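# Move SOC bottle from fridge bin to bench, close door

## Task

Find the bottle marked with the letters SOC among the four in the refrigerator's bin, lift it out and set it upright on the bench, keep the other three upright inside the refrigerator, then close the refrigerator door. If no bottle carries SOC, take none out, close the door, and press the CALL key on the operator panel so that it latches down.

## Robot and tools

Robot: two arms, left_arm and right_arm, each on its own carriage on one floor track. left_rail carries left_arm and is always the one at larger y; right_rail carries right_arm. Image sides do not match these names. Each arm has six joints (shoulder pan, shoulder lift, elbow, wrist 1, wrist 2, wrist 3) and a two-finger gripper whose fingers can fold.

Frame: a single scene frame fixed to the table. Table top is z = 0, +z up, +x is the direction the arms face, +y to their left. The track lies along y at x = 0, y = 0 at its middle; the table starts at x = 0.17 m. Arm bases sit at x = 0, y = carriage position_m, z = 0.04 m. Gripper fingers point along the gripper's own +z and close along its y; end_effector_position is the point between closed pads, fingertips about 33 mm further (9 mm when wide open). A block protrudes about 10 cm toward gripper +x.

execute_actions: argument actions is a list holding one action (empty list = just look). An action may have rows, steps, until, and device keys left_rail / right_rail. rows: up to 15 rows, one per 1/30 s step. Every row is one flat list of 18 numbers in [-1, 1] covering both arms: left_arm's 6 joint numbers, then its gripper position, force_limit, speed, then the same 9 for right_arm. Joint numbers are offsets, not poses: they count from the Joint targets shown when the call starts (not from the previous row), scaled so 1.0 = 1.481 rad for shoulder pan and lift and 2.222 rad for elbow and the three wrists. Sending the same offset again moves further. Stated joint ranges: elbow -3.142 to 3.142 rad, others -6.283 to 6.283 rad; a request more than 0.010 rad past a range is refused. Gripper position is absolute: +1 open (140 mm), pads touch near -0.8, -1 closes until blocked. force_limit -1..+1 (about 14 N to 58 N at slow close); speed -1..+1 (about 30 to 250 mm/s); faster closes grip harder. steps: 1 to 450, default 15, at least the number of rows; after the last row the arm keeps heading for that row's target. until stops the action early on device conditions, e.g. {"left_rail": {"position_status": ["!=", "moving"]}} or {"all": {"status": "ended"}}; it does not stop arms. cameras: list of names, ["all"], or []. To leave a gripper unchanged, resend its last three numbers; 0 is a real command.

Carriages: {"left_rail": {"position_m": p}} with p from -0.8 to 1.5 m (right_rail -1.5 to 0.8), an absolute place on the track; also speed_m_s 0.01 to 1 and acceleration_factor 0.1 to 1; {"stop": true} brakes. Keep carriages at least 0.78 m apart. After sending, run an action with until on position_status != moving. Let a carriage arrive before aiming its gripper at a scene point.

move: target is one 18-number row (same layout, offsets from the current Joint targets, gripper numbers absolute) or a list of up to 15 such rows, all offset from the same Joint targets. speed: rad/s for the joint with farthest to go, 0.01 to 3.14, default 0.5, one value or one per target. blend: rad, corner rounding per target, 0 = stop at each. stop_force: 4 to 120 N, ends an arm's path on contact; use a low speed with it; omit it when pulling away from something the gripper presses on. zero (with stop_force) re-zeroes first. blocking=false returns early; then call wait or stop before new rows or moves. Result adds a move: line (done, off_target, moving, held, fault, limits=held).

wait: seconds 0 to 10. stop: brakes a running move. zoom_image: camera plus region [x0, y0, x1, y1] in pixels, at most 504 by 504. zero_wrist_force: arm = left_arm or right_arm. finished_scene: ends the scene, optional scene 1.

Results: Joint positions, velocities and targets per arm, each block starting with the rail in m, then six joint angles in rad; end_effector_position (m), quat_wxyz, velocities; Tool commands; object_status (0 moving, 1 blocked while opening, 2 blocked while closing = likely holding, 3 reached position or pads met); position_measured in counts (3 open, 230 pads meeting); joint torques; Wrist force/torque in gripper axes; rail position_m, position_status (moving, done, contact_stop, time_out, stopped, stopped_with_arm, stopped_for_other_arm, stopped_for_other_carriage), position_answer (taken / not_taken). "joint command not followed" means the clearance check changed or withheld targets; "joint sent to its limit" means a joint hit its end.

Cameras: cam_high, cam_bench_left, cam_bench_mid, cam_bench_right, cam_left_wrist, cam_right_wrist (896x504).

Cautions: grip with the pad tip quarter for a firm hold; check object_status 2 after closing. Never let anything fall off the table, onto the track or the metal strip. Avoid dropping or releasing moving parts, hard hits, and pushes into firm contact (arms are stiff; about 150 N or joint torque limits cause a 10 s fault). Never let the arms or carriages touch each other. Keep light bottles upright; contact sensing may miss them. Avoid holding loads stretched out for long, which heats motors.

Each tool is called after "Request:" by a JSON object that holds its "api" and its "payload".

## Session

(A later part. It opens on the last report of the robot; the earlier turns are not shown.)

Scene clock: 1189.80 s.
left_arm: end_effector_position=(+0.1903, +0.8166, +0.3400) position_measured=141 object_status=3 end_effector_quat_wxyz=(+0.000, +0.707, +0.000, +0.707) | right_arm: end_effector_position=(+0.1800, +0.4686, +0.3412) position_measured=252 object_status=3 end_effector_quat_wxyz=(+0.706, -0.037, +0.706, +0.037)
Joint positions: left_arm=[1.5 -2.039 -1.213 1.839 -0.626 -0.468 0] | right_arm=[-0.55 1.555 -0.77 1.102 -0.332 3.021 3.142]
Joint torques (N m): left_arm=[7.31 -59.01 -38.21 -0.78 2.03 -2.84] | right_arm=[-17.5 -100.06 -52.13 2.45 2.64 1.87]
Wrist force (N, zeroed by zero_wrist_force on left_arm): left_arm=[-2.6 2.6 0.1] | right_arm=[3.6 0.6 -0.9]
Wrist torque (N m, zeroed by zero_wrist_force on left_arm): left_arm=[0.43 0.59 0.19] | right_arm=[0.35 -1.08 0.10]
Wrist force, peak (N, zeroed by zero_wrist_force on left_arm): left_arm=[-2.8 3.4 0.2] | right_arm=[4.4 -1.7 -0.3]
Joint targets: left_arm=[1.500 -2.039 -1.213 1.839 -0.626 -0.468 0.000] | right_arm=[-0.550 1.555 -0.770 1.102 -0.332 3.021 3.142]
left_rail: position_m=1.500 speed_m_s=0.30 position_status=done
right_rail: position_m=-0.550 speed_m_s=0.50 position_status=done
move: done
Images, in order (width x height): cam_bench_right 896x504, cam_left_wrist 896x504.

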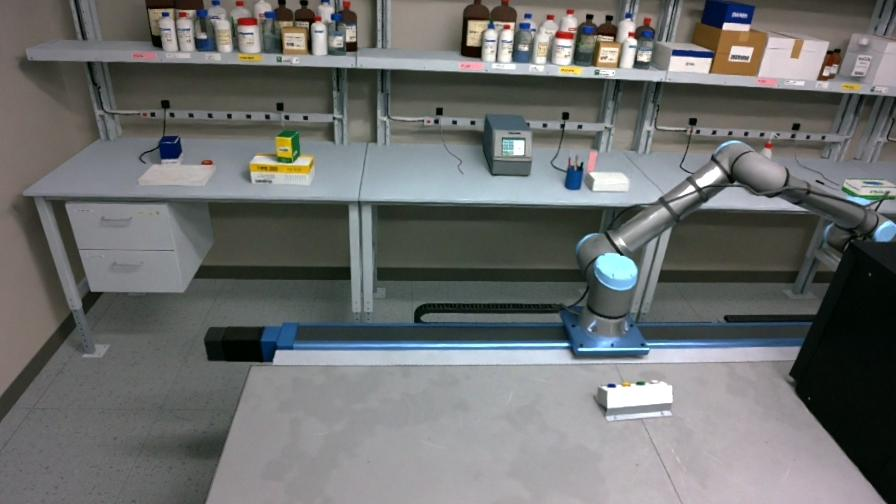

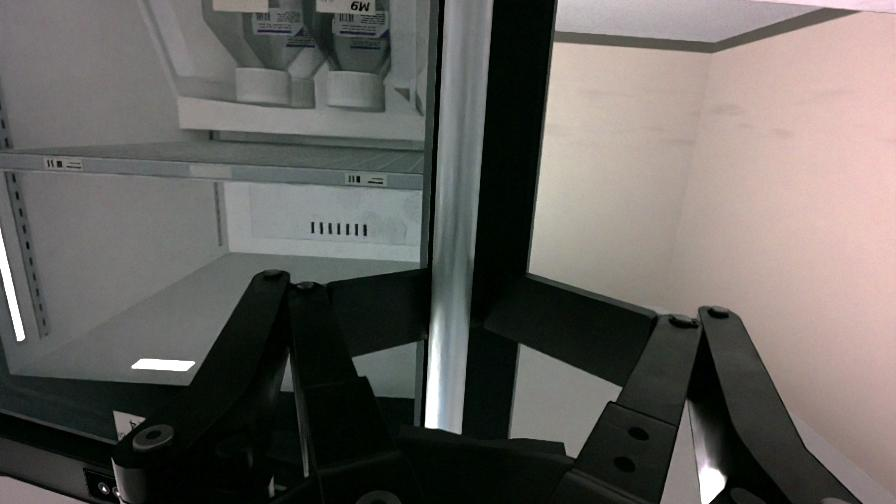

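Request:
{"api": "move", "payload": {"target": [0,0,0,0,0,0,-0.1,1,-1,-0.0279,0.0479,-0.0586,0.0268,0.0285,0,-0.98,0.3,-0.5], "speed": 0.04, "stop_force": 30, "cameras": ["cam_left_wrist","cam_high"]}}

Scene clock: 1195.57 s.
left_arm: end_effector_position=(+0.1903, +0.8166, +0.3400) position_measured=141 object_status=3 end_effector_quat_wxyz=(+0.000, +0.707, +0.000, +0.707) | right_arm: end_effector_position=(+0.2249, +0.4778, +0.3413) position_measured=252 object_status=3 end_effector_quat_wxyz=(+0.707, +0.000, +0.707, +0.000)
Joint positions: left_arm=[1.5 -2.039 -1.213 1.839 -0.626 -0.468 0] | right_arm=[-0.55 1.514 -0.699 0.972 -0.273 3.084 3.142]
Joint torques (N m): left_arm=[7.08 -54.74 -37.96 -1.57 2.28 -3.12] | right_arm=[-16.67 -104.63 -52.62 2.87 2.84 2.03]
Wrist force (N, zeroed by zero_wrist_force on left_arm): left_arm=[-2.8 2.6 0.1] | right_arm=[3.4 1.4 -1.4]
Wrist torque (N m, zeroed by zero_wrist_force on left_arm): left_arm=[0.43 0.63 0.20] | right_arm=[0.35 -0.99 0.08]
Wrist force, peak (N, zeroed by zero_wrist_force on left_arm): left_arm=[-2.9 3.2 0.3] | right_arm=[4.5 1.6 -1.0]
Joint targets: left_arm=[1.500 -2.039 -1.213 1.839 -0.626 -0.468 0.000] | right_arm=[-0.550 1.514 -0.699 0.972 -0.273 3.084 3.142]
left_rail: position_m=1.500 speed_m_s=0.30 position_status=done
right_rail: position_m=-0.550 speed_m_s=0.50 position_status=done
move: done
Images, in order (width x height): cam_high 896x504, cam_left_wrist 896x504.

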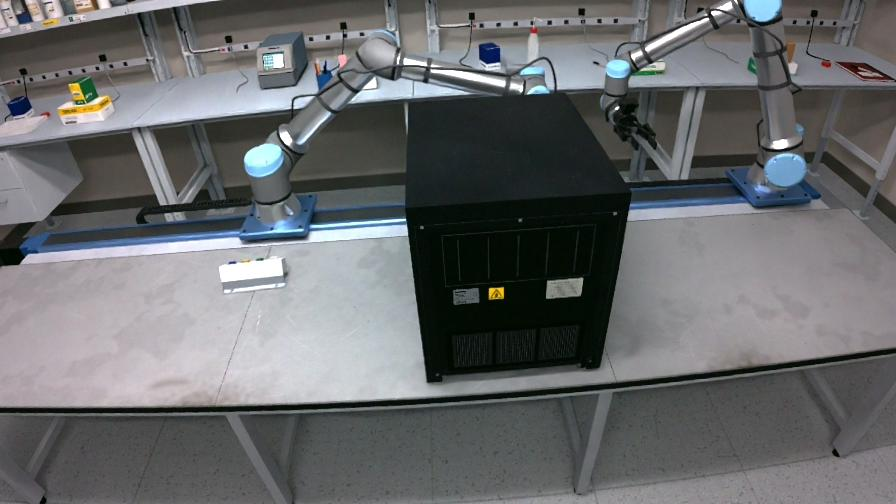

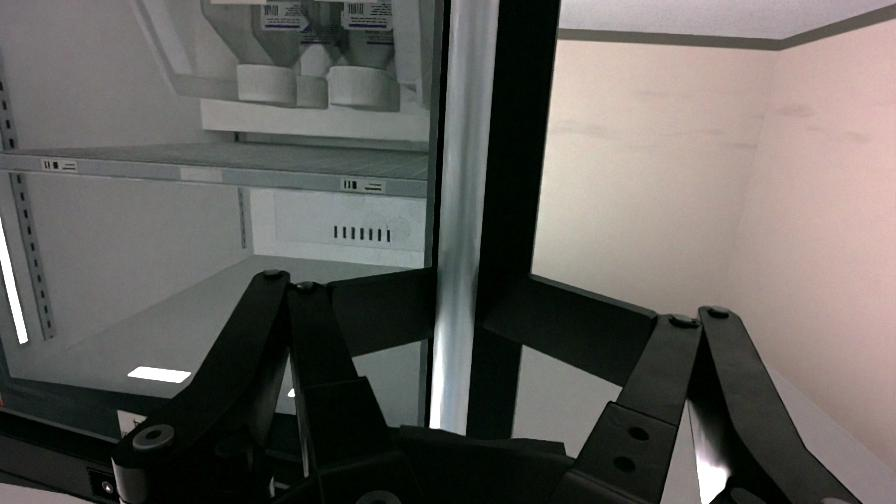

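Request:
{"api": "move", "payload": {"target": [0,0,0,0,0,0,-0.1,1,-1,-0.0169,-0.0030,0.0034,-0.0014,-0.0113,0,-0.98,0.3,-0.5], "speed": 0.015, "stop_force": 25, "cameras": ["cam_left_wrist","cam_bench_mid"]}}

Scene clock: 1200.70 s.
left_arm: end_effector_position=(+0.1903, +0.8166, +0.3400) position_measured=141 object_status=3 end_effector_quat_wxyz=(+0.000, +0.707, +0.000, +0.707) | right_arm: end_effector_position=(+0.2504, +0.4782, +0.3417) position_measured=252 object_status=3 end_effector_quat_wxyz=(+0.707, +0.000, +0.707, +0.000)
Joint positions: left_arm=[1.5 -2.039 -1.213 1.839 -0.626 -0.468 0] | right_arm=[-0.55 1.489 -0.704 0.979 -0.276 3.059 3.142]
Joint torques (N m): left_arm=[8.71 -58.24 -38.87 -1.97 2.2 -3.28] | right_arm=[-15.86 -134.73 -37.39 -3.15 -3.23 1.86]
Wrist force (N, zeroed by zero_wrist_force on left_arm): left_arm=[-2.7 2.7 0.1] | right_arm=[3.8 1.2 -1.0]
Wrist torque (N m, zeroed by zero_wrist_force on left_arm): left_arm=[0.46 0.62 0.19] | right_arm=[0.35 -1.09 0.09]
Wrist force, peak (N, zeroed by zero_wrist_force on left_arm): left_arm=[-3.0 3.2 0.0] | right_arm=[4.2 1.5 -1.4]
Joint targets: left_arm=[1.500 -2.039 -1.213 1.839 -0.626 -0.468 0.000] | right_arm=[-0.550 1.489 -0.704 0.979 -0.276 3.059 3.142]
left_rail: position_m=1.500 speed_m_s=0.30 position_status=done
right_rail: position_m=-0.550 speed_m_s=0.50 position_status=done
move: done
Images, in order (width x height): cam_bench_mid 896x504, cam_left_wrist 896x504.

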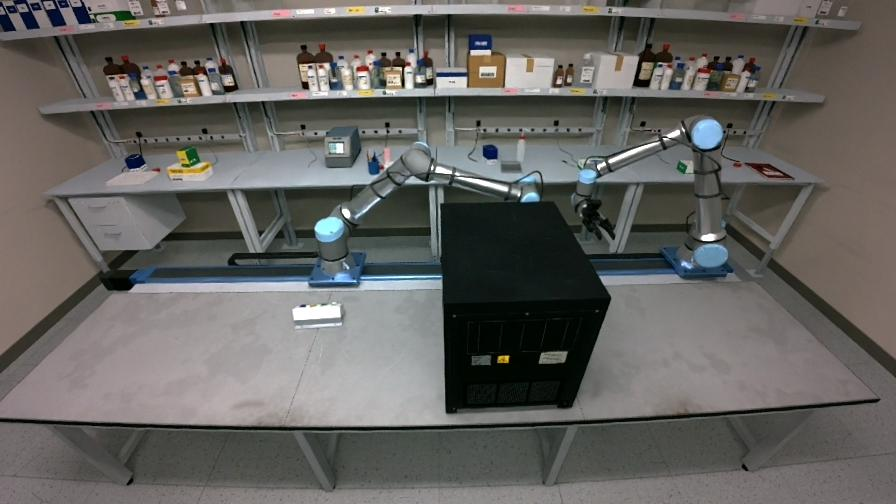

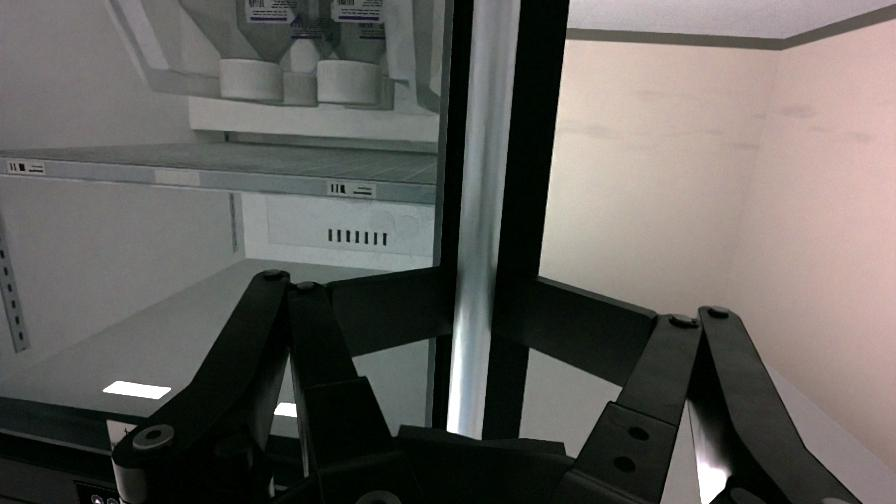

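Request:
{"api": "move", "payload": {"target": [0,0,0,0,0,0,-0.1,1,-1,-0.0264,-0.0034,0.0043,-0.0020,-0.0176,0,-0.98,0.3,-0.5], "speed": 0.015, "stop_force": 25, "cameras": ["cam_left_wrist"]}}

Scene clock: 1206.67 s.
left_arm: end_effector_position=(+0.1903, +0.8166, +0.3400) position_measured=141 object_status=3 end_effector_quat_wxyz=(+0.000, +0.707, +0.000, +0.707) | right_arm: end_effector_position=(+0.2871, +0.4783, +0.3415) position_measured=252 object_status=3 end_effector_quat_wxyz=(+0.707, +0.000, +0.707, +0.000)
Joint positions: left_arm=[1.5 -2.039 -1.213 1.839 -0.626 -0.468 0] | right_arm=[-0.55 1.453 -0.708 0.988 -0.28 3.023 3.142]
Joint torques (N m): left_arm=[8.53 -55.94 -38.1 -1.61 2.47 -3.29] | right_arm=[-8.6 -103.64 -52.08 2.26 3.9 2.14]
Wrist force (N, zeroed by zero_wrist_force on left_arm): left_arm=[-2.8 2.9 -0.1] | right_arm=[3.2 5.7 -25.5]
Wrist torque (N m, zeroed by zero_wrist_force on left_arm): left_arm=[0.50 0.64 0.19] | right_arm=[0.69 -1.07 0.08]
Wrist force, peak (N, zeroed by zero_wrist_force on left_arm): left_arm=[-2.9 3.1 0.0] | right_arm=[2.9 4.5 -36.5]
Joint targets: left_arm=[1.500 -2.039 -1.213 1.839 -0.626 -0.468 0.000] | right_arm=[-0.550 1.453 -0.708 0.988 -0.280 3.023 3.142]
left_rail: position_m=1.500 speed_m_s=0.30 position_status=done
right_rail: position_m=-0.550 speed_m_s=0.50 position_status=done
move: contact (right_arm)
Images, in order (width x height): cam_left_wrist 896x504.

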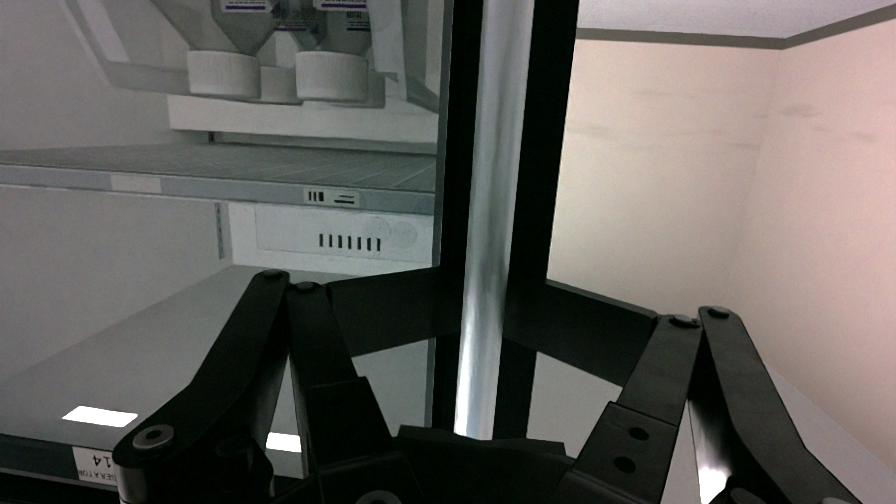

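Request:
{"api": "move", "payload": {"target": [0,0,0,0,0,0,-0.1,1,-1,-0.0132,-0.0017,0.0021,-0.0010,-0.0088,0,-0.98,0.3,-0.5], "speed": 0.01, "stop_force": 45, "cameras": ["cam_left_wrist","cam_bench_right","cam_bench_left","cam_right_wrist"]}}

Request:
{"api": "zoom_image", "payload": {"camera": "cam_bench_left", "region": [0, 140, 250, 390]}}

Request:
{"api": "zoom_image", "payload": {"camera": "cam_bench_right", "region": [700, 150, 896, 400]}}

Scene clock: 1210.77 s.
left_arm: end_effector_position=(+0.1903, +0.8166, +0.3400) position_measured=141 object_status=3 end_effector_quat_wxyz=(+0.000, +0.707, +0.000, +0.707) | right_arm: end_effector_position=(+0.2890, +0.4784, +0.3414) position_measured=252 object_status=3 end_effector_quat_wxyz=(+0.707, +0.000, +0.707, +0.000)
Joint positions: left_arm=[1.5 -2.039 -1.213 1.839 -0.626 -0.468 0] | right_arm=[-0.55 1.451 -0.708 0.989 -0.28 3.021 3.142]
Joint torques (N m): left_arm=[6.29 -58.08 -38.03 -1.38 2.23 -3.09] | right_arm=[-60.95 -98.08 -51.47 1.47 2.55 2.02]
Wrist force (N, zeroed by zero_wrist_force on left_arm): left_arm=[-2.5 2.9 0.2] | right_arm=[-1.2 3.6 -67.9]
Wrist torque (N m, zeroed by zero_wrist_force on left_arm): left_arm=[0.50 0.58 0.19] | right_arm=[0.87 -1.02 0.06]
Wrist force, peak (N, zeroed by zero_wrist_force on left_arm): left_arm=[-3.0 3.1 0.0] | right_arm=[-0.8 3.1 -78.3]
Joint targets: left_arm=[1.500 -2.039 -1.213 1.839 -0.626 -0.468 0.000] | right_arm=[-0.550 1.451 -0.708 0.989 -0.280 3.021 3.142]
left_rail: position_m=1.500 speed_m_s=0.30 position_status=done
right_rail: position_m=-0.550 speed_m_s=0.50 position_status=done
move: contact (right_arm); right_arm: the shoulder pan is farthest, 0.017 rad from its target
Images, in order (width x height): cam_bench_left 896x504, cam_bench_right 896x504, cam_left_wrist 896x504, cam_right_wrist 896x504.

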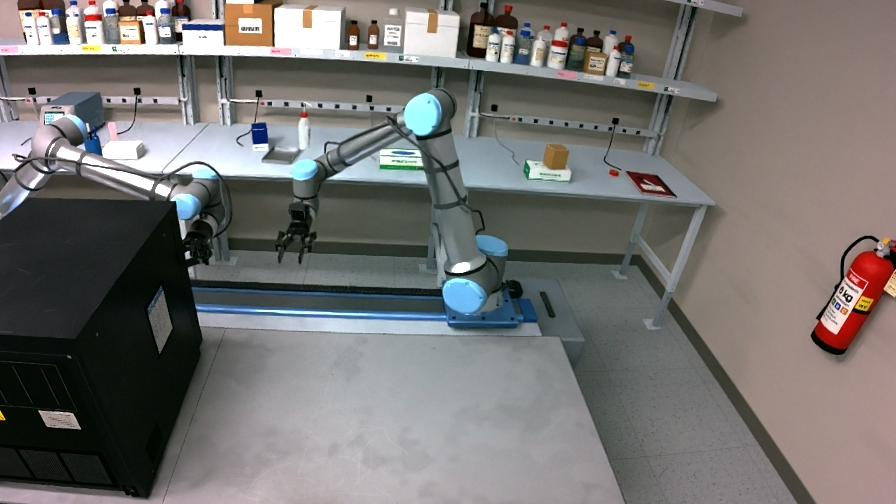

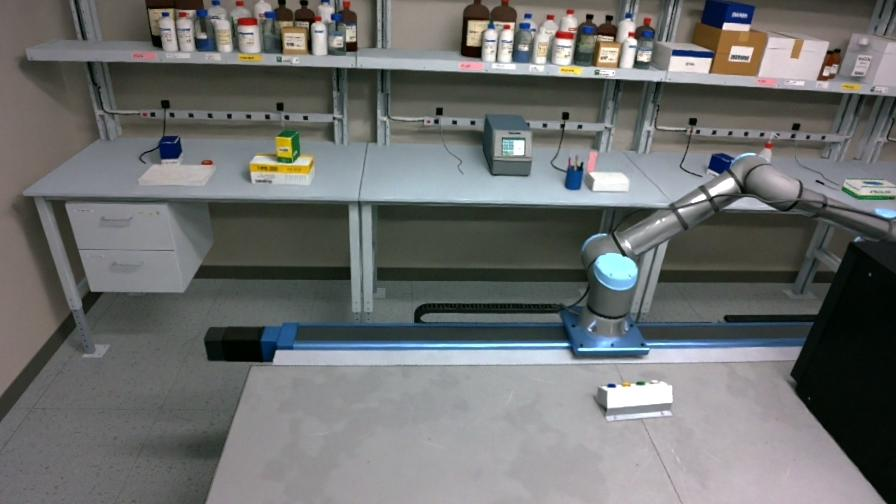

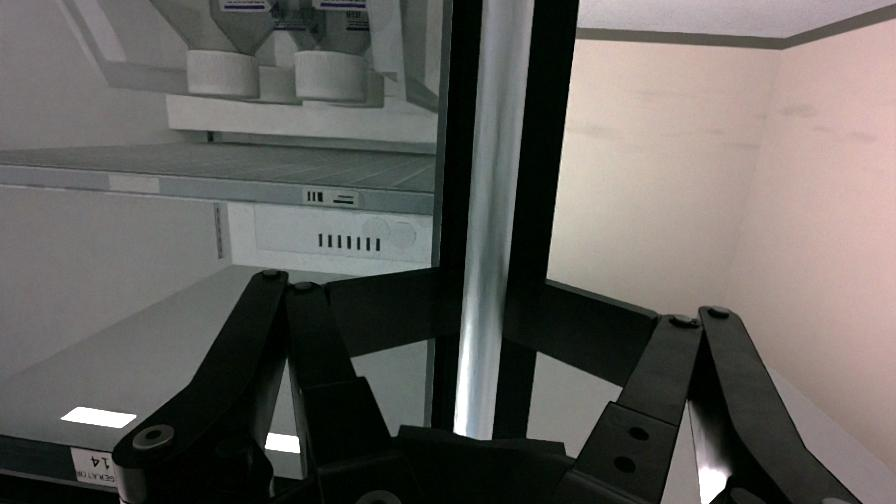

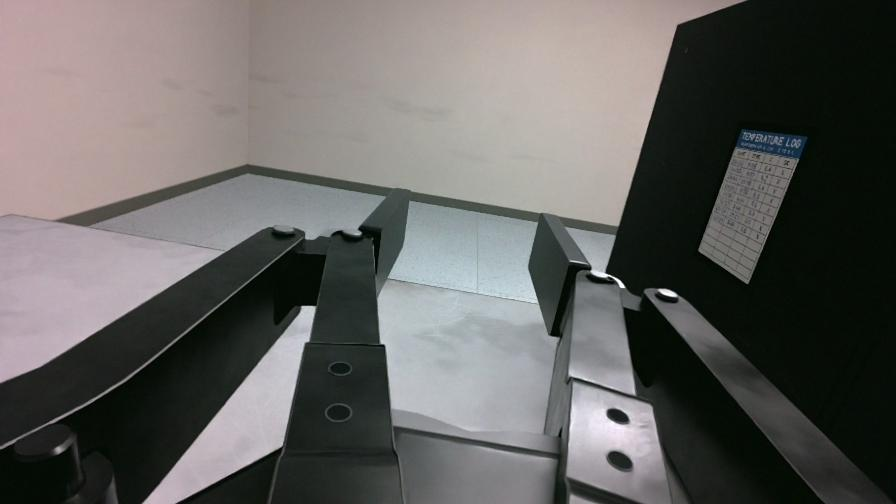

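Scaled by 2.016 from the camera's 896x504 image, which has a finer 1280x720 frame.

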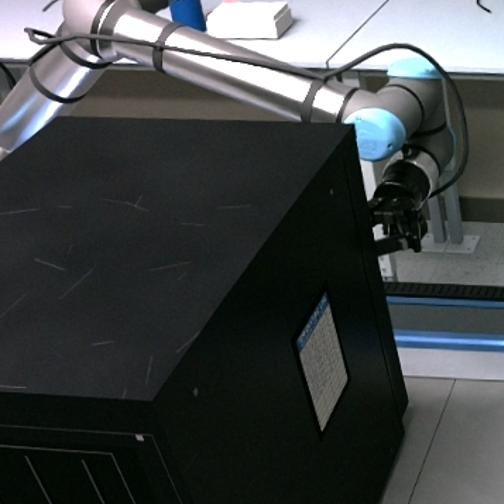

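Scaled by 2.016 from the camera's 896x504 image, which has a finer 1280x720 frame.

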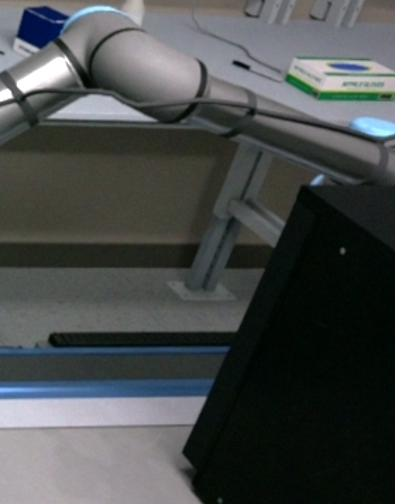

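Request:
{"api": "move", "payload": {"target": [0,0,0,0,0,0,-0.1,1,-1,0.0066,0.0009,-0.0011,0.0005,0.0044,0,-0.98,0.3,-0.5], "speed": 0.02}}

Request:
{"api": "execute_actions", "payload": {"actions": [{"rows":[[0,0,0,0,0,0,-0.1,1,-1,0,0,0,0,0,0,0.6,0.3,-0.8]],"steps":120}], "cameras": ["cam_left_wrist"]}}

Scene clock: 1218.93 s.
left_arm: end_effector_position=(+0.1903, +0.8166, +0.3400) position_measured=141 object_status=3 end_effector_quat_wxyz=(+0.000, +0.707, +0.000, +0.707) | right_arm: end_effector_position=(+0.2796, +0.4785, +0.3414) position_measured=252 object_status=3 end_effector_quat_wxyz=(+0.707, +0.000, +0.707, +0.000)
Joint positions: left_arm=[1.5 -2.039 -1.213 1.839 -0.626 -0.468 0] | right_arm=[-0.55 1.46 -0.707 0.986 -0.279 3.03 3.142]
Joint torques (N m): left_arm=[8.33 -60.04 -37.79 -1.26 2.45 -3.3] | right_arm=[17.2 -104.61 -52.59 2.86 2.32 1.73]
Wrist force (N, zeroed by zero_wrist_force on left_arm): left_arm=[-2.4 2.8 0.0] | right_arm=[4.0 1.8 -2.4]
Wrist torque (N m, zeroed by zero_wrist_force on left_arm): left_arm=[0.47 0.56 0.19] | right_arm=[0.48 -1.10 0.08]
Wrist force, peak (N, zeroed by zero_wrist_force on left_arm): left_arm=[-2.9 3.3 0.0] | right_arm=[-1.2 3.5 -68.3]
Joint targets: left_arm=[1.500 -2.039 -1.213 1.839 -0.626 -0.468 0.000] | right_arm=[-0.550 1.461 -0.707 0.986 -0.279 3.030 3.142]
left_rail: position_m=1.500 speed_m_s=0.30 position_status=done
right_rail: position_m=-0.550 speed_m_s=0.50 position_status=done
move: done

Scene clock: 1223.13 s.
left_arm: end_effector_position=(+0.1903, +0.8166, +0.3400) position_measured=141 object_status=3 end_effector_quat_wxyz=(+0.000, +0.707, +0.000, +0.707) | right_arm: end_effector_position=(+0.2790, +0.4785, +0.3414) position_measured=53 object_status=3 end_effector_quat_wxyz=(+0.707, +0.000, +0.707, +0.000)
Joint positions: left_arm=[1.5 -2.039 -1.213 1.839 -0.626 -0.468 0] | right_arm=[-0.55 1.461 -0.707 0.986 -0.279 3.03 3.142]
Joint torques (N m): left_arm=[7.68 -55.1 -37.69 -1.4 2.66 -2.98] | right_arm=[-3.52 -120.8 -43.79 -2.86 -2.89 1.96]
Wrist force (N, zeroed by zero_wrist_force on left_arm): left_arm=[-3.0 3.0 0.1] | right_arm=[3.5 3.5 -4.1]
Wrist torque (N m, zeroed by zero_wrist_force on left_arm): left_arm=[0.52 0.69 0.20] | right_arm=[0.62 -1.01 0.09]
Wrist force, peak (N, zeroed by zero_wrist_force on left_arm): left_arm=[-2.9 3.2 0.0] | right_arm=[4.2 3.8 -6.1]
Joint targets: left_arm=[1.500 -2.039 -1.213 1.839 -0.626 -0.468 0.000] | right_arm=[-0.550 1.461 -0.707 0.986 -0.279 3.030 3.142]
left_rail: position_m=1.500 speed_m_s=0.30 position_status=done
right_rail: position_m=-0.550 speed_m_s=0.50 position_status=done
Images, in order (width x height): cam_left_wrist 896x504.

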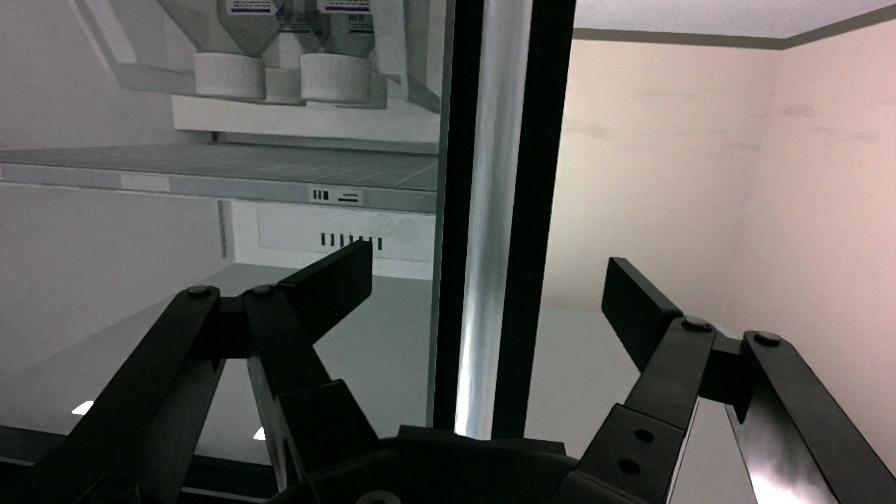

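Request:
{"api": "move", "payload": {"target": [0,0,0,0,0,0,-0.1,1,-1,0.1041,0.0281,-0.0349,0.0162,0.0702,0,0.6,0.3,-0.8], "speed": 0.06, "stop_force": 12, "cameras": ["cam_left_wrist","cam_bench_mid"]}}

Scene clock: 1229.27 s.
left_arm: end_effector_position=(+0.1903, +0.8166, +0.3400) position_measured=141 object_status=3 end_effector_quat_wxyz=(+0.000, +0.707, +0.000, +0.707) | right_arm: end_effector_position=(+0.1209, +0.4777, +0.3415) position_measured=53 object_status=3 end_effector_quat_wxyz=(+0.707, +0.000, +0.707, +0.000)
Joint positions: left_arm=[1.5 -2.039 -1.213 1.839 -0.626 -0.468 0] | right_arm=[-0.55 1.615 -0.665 0.909 -0.243 3.186 3.142]
Joint torques (N m): left_arm=[6.86 -58.01 -39.24 -0.83 1.91 -3.1] | right_arm=[16.36 -106.15 -53.06 3.12 3.01 1.91]
Wrist force (N, zeroed by zero_wrist_force on left_arm): left_arm=[-2.7 2.9 0.0] | right_arm=[3.5 2.1 -2.0]
Wrist torque (N m, zeroed by zero_wrist_force on left_arm): left_arm=[0.50 0.62 0.19] | right_arm=[0.43 -0.97 0.05]
Wrist force, peak (N, zeroed by zero_wrist_force on left_arm): left_arm=[-3.1 3.1 0.2] | right_arm=[3.7 3.8 -4.2]
Joint targets: left_arm=[1.500 -2.039 -1.213 1.839 -0.626 -0.468 0.000] | right_arm=[-0.550 1.615 -0.665 0.909 -0.243 3.186 3.142]
left_rail: position_m=1.500 speed_m_s=0.30 position_status=done
right_rail: position_m=-0.550 speed_m_s=0.50 position_status=done
move: done
Images, in order (width x height): cam_bench_mid 896x504, cam_left_wrist 896x504.

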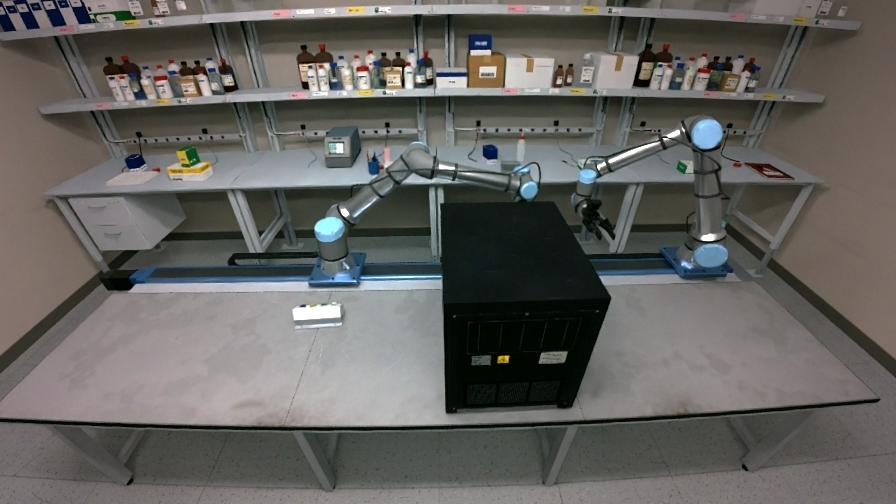

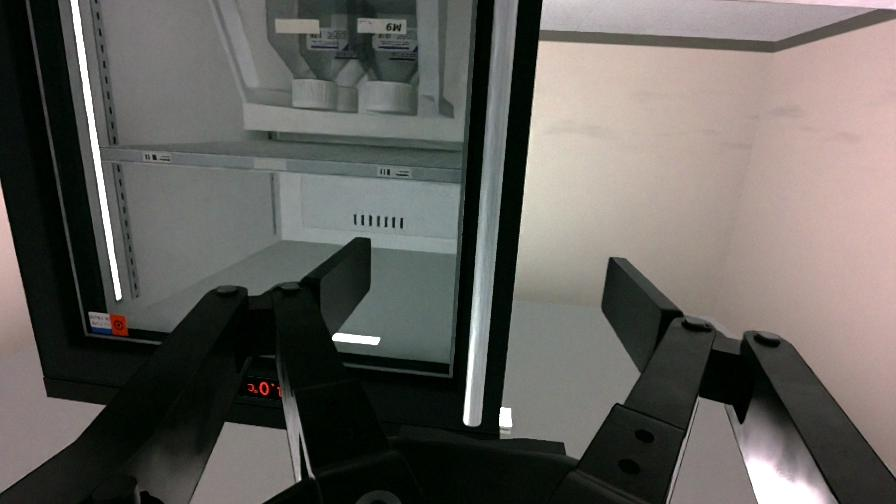

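Request:
{"api": "execute_actions", "payload": {"actions": [{"rows":[[0,0,0,0,0,0,-0.1,1,-1,0,0,0,0,0,0,-1,-0.5,-0.5]],"right_rail":{"position_m":-1.5,"speed_m_s":0.3},"steps":400,"until":{"right_rail":{"position_status":["!=","moving"]}}}], "cameras": ["cam_left_wrist","cam_bench_right"]}}

Request:
{"api": "zoom_image", "payload": {"camera": "cam_bench_right", "region": [560, 350, 700, 440]}}

Scene clock: 1234.83 s.
left_arm: end_effector_position=(+0.1903, +0.8166, +0.3400) position_measured=141 object_status=3 end_effector_quat_wxyz=(+0.000, +0.707, +0.000, +0.707) | right_arm: end_effector_position=(+0.1209, -0.4723, +0.3415) position_measured=232 object_status=3 end_effector_quat_wxyz=(+0.707, +0.000, +0.707, +0.000)
Joint positions: left_arm=[1.5 -2.039 -1.213 1.839 -0.626 -0.468 0] | right_arm=[-1.5 1.615 -0.665 0.909 -0.243 3.186 3.142]
Joint torques (N m): left_arm=[9.6 -59.35 -38.01 -1.62 2.16 -2.61] | right_arm=[7.38 -132.75 -41.19 -0.47 0.57 1.62]
Wrist force (N, zeroed by zero_wrist_force on left_arm): left_arm=[-2.6 3.0 -0.2] | right_arm=[3.3 2.1 -2.0]
Wrist torque (N m, zeroed by zero_wrist_force on left_arm): left_arm=[0.51 0.59 0.19] | right_arm=[0.42 -0.87 0.05]
Wrist force, peak (N, zeroed by zero_wrist_force on left_arm): left_arm=[-2.9 3.1 0.2] | right_arm=[3.3 3.4 -2.2]
Joint targets: left_arm=[1.500 -2.039 -1.213 1.839 -0.626 -0.468 0.000] | right_arm=[-1.500 1.615 -0.665 0.909 -0.243 3.186 3.142]
left_rail: position_m=1.500 speed_m_s=0.30 position_status=done
right_rail: position_m=-1.500 speed_m_s=0.30 position_status=done
Images, in order (width x height): cam_bench_right 896x504, cam_left_wrist 896x504.

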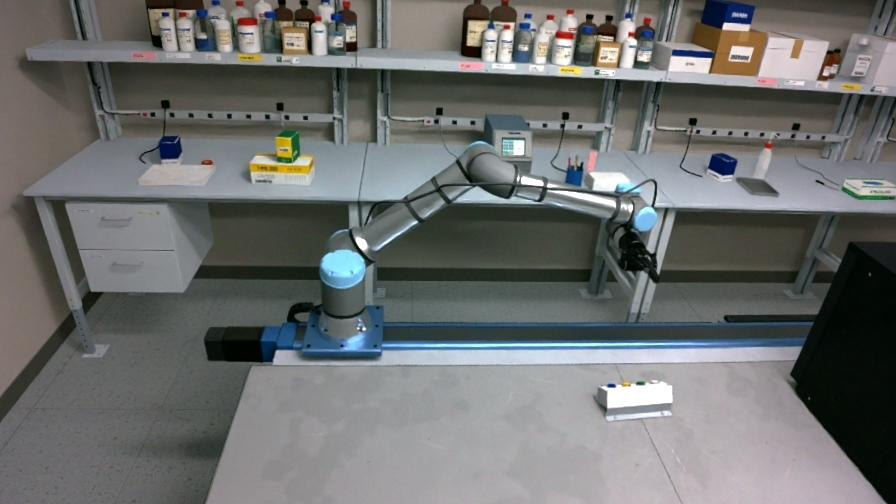

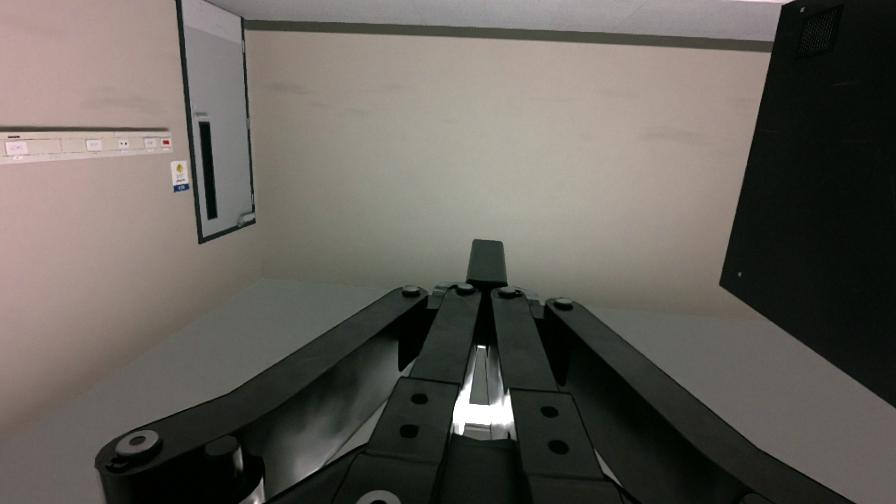

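Scaled by 3.600 from the camera's 896x504 image, which has a finer 1280x720 frame.

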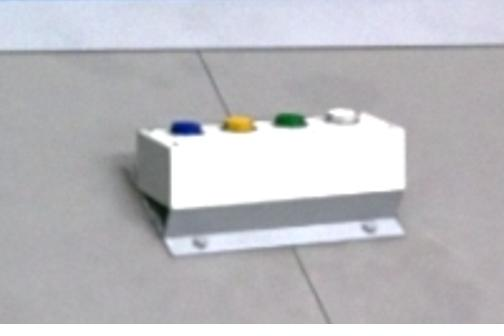

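Request:
{"api": "move", "payload": {"target": [0,0,0,0,0,0,-0.1,1,-1,-0.3787,-0.2560,0.1656,-0.7823,0.5510,0.4622,-1,-0.5,-0.5], "speed": 0.4, "cameras": ["cam_left_wrist","cam_bench_right"]}}

Scene clock: 1248.83 s.
left_arm: end_effector_position=(+0.1903, +0.8166, +0.3400) position_measured=141 object_status=3 end_effector_quat_wxyz=(+0.000, +0.707, +0.000, +0.707) | right_arm: end_effector_position=(+0.4502, -0.5602, +0.3203) position_measured=232 object_status=3 end_effector_quat_wxyz=(+0.000, +0.985, +0.000, +0.174)
Joint positions: left_arm=[1.5 -2.039 -1.213 1.839 -0.626 -0.468 0] | right_arm=[-1.5 1.054 -1.045 1.277 -1.981 4.41 4.169]
Joint torques (N m): left_arm=[7.43 -54.26 -39.92 -1.19 2.39 -2.55] | right_arm=[-17.67 -115.83 -41.98 -8.66 1.72 2.59]
Wrist force (N, zeroed by zero_wrist_force on left_arm): left_arm=[-2.6 2.7 0.1] | right_arm=[3.4 3.4 -1.2]
Wrist torque (N m, zeroed by zero_wrist_force on left_arm): left_arm=[0.47 0.58 0.19] | right_arm=[0.73 -0.77 -0.23]
Wrist force, peak (N, zeroed by zero_wrist_force on left_arm): left_arm=[-3.1 3.2 0.2] | right_arm=[4.8 3.6 -1.5]
Joint targets: left_arm=[1.500 -2.039 -1.213 1.839 -0.626 -0.468 0.000] | right_arm=[-1.500 1.054 -1.045 1.277 -1.981 4.411 4.169]
left_rail: position_m=1.500 speed_m_s=0.30 position_status=done
right_rail: position_m=-1.500 speed_m_s=0.30 position_status=done
move: done
Images, in order (width x height): cam_bench_right 896x504, cam_left_wrist 896x504.

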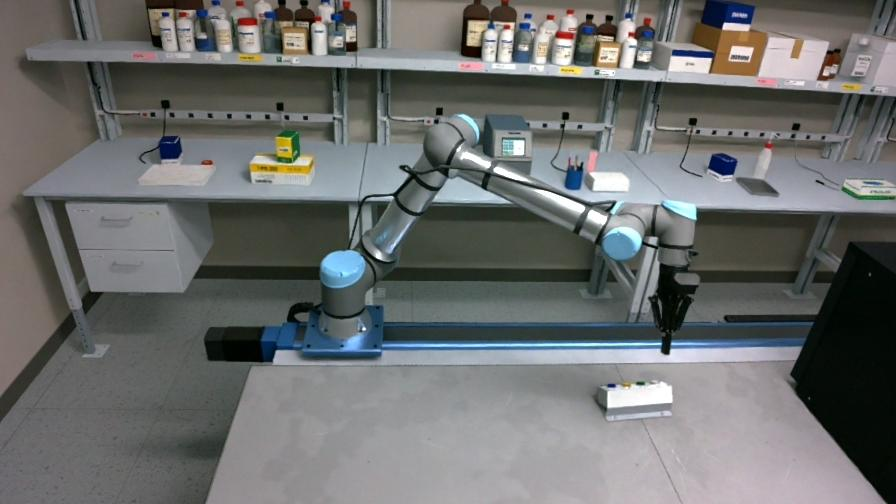

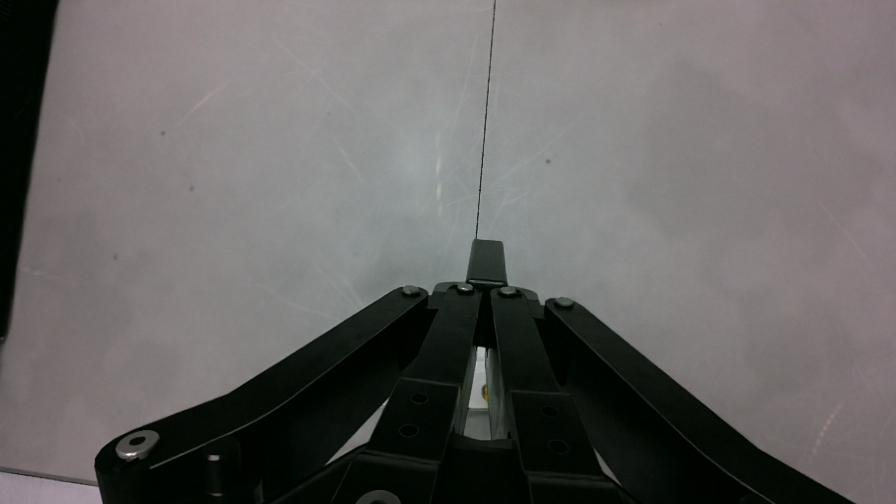

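Request:
{"api": "move", "payload": {"target": [0,0,0,0,0,0,-0.1,1,-1,0.1918,-0.0675,0.0589,0.0284,-0.0168,0.1334,-1,-0.5,-0.5], "speed": 0.3, "cameras": ["cam_left_wrist"]}}

Scene clock: 1256.33 s.
left_arm: end_effector_position=(+0.1903, +0.8166, +0.3400) position_measured=141 object_status=3 end_effector_quat_wxyz=(+0.000, +0.707, +0.000, +0.707) | right_arm: end_effector_position=(+0.1607, -0.5598, +0.3202) position_measured=232 object_status=3 end_effector_quat_wxyz=(+0.000, +0.985, +0.000, +0.174)
Joint positions: left_arm=[1.5 -2.039 -1.213 1.839 -0.626 -0.468 0] | right_arm=[-1.5 1.338 -1.145 1.407 -1.918 4.373 4.465]
Joint torques (N m): left_arm=[7.65 -57.85 -38.64 -1.42 2.09 -2.96] | right_arm=[17.78 -107.52 -42.54 -2.34 -4.58 2.87]
Wrist force (N, zeroed by zero_wrist_force on left_arm): left_arm=[-2.6 2.7 0.0] | right_arm=[3.9 2.7 -1.6]
Wrist torque (N m, zeroed by zero_wrist_force on left_arm): left_arm=[0.45 0.61 0.19] | right_arm=[0.55 -0.83 -0.20]
Wrist force, peak (N, zeroed by zero_wrist_force on left_arm): left_arm=[-2.9 3.2 0.2] | right_arm=[6.6 4.2 0.5]
Joint targets: left_arm=[1.500 -2.039 -1.213 1.839 -0.626 -0.468 0.000] | right_arm=[-1.500 1.338 -1.145 1.407 -1.918 4.373 4.465]
left_rail: position_m=1.500 speed_m_s=0.30 position_status=done
right_rail: position_m=-1.500 speed_m_s=0.30 position_status=done
move: done
Images, in order (width x height): cam_left_wrist 896x504.

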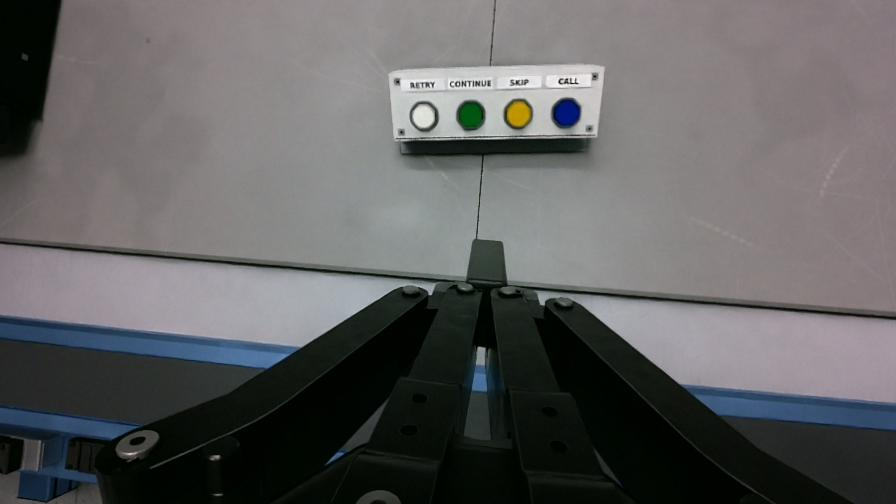

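Request:
{"api": "move", "payload": {"target": [0,0,0,0,0,0,-0.1,1,-1,-0.1124,-0.0158,0.1182,-0.1333,0.0084,-0.0788,-1,-0.5,-0.5], "speed": 0.2, "stop_force": 8, "cameras": ["cam_left_wrist","cam_bench_right","cam_high"]}}

Request:
{"api": "zoom_image", "payload": {"camera": "cam_bench_right", "region": [540, 300, 720, 440]}}

Request:
{"api": "zoom_image", "payload": {"camera": "cam_high", "region": [180, 180, 340, 320]}}

Scene clock: 1266.60 s.
left_arm: end_effector_position=(+0.1903, +0.8166, +0.3400) position_measured=141 object_status=3 end_effector_quat_wxyz=(+0.000, +0.707, +0.000, +0.707) | right_arm: end_effector_position=(+0.2903, -0.6398, +0.2062) position_measured=232 object_status=3 end_effector_quat_wxyz=(+0.000, +0.985, +0.000, +0.174)
Joint positions: left_arm=[1.5 -2.039 -1.213 1.839 -0.626 -0.468 0] | right_arm=[-1.5 1.172 -1.168 1.67 -2.214 4.392 4.29]
Joint torques (N m): left_arm=[8.7 -58.14 -38.96 -1.23 2.48 -3.32] | right_arm=[-18.41 -102.59 -38.15 -8.4 1.75 -3.65]
Wrist force (N, zeroed by zero_wrist_force on left_arm): left_arm=[-2.6 2.8 0.3] | right_arm=[3.4 3.5 -1.6]
Wrist torque (N m, zeroed by zero_wrist_force on left_arm): left_arm=[0.47 0.60 0.19] | right_arm=[0.77 -0.71 -0.10]
Wrist force, peak (N, zeroed by zero_wrist_force on left_arm): left_arm=[-3.0 3.2 0.1] | right_arm=[4.1 3.7 -1.0]
Joint targets: left_arm=[1.500 -2.039 -1.213 1.839 -0.626 -0.468 0.000] | right_arm=[-1.500 1.172 -1.168 1.670 -2.214 4.392 4.290]
left_rail: position_m=1.500 speed_m_s=0.30 position_status=done
right_rail: position_m=-1.500 speed_m_s=0.30 position_status=done
move: done
Images, in order (width x height): cam_high 896x504, cam_bench_right 896x504, cam_left_wrist 896x504.

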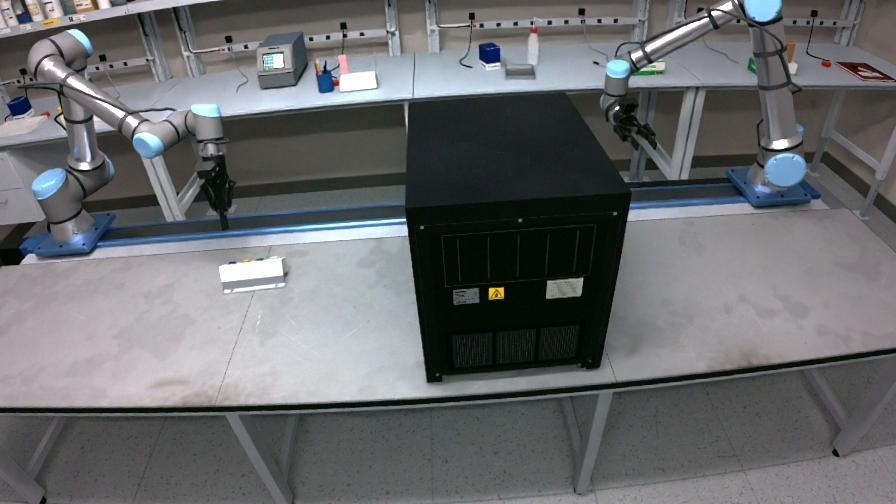

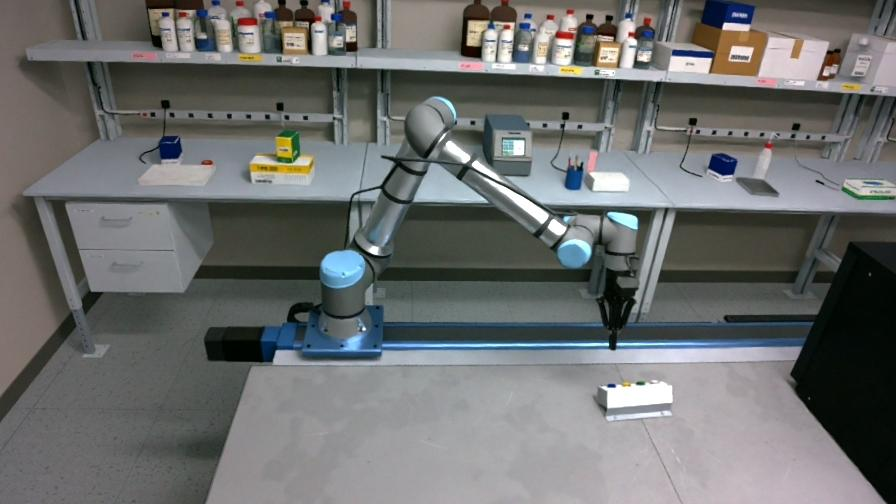

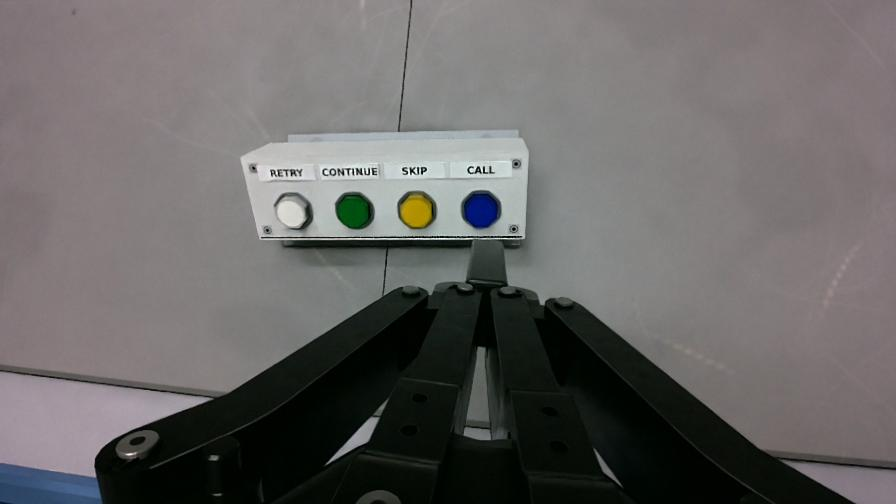

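Scaled by 2.800 from the camera's 896x504 image, which has a finer 1280x720 frame.

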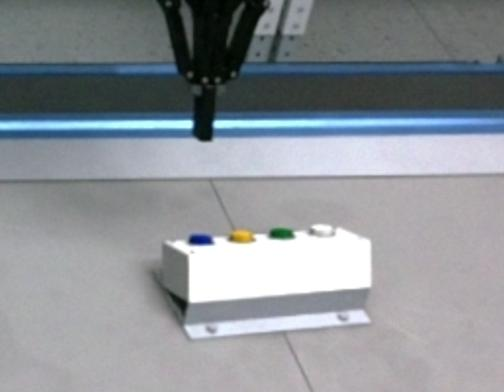

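Scaled by 3.150 from the camera's 896x504 image, which has a finer 1280x720 frame.

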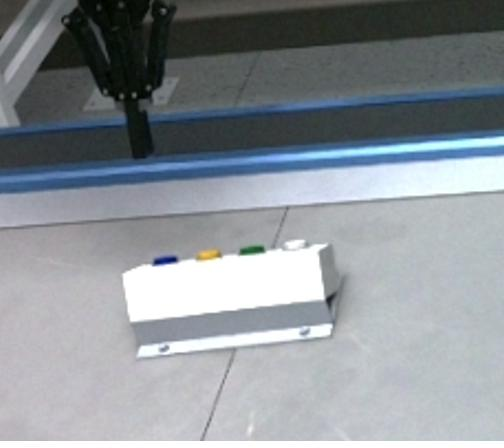

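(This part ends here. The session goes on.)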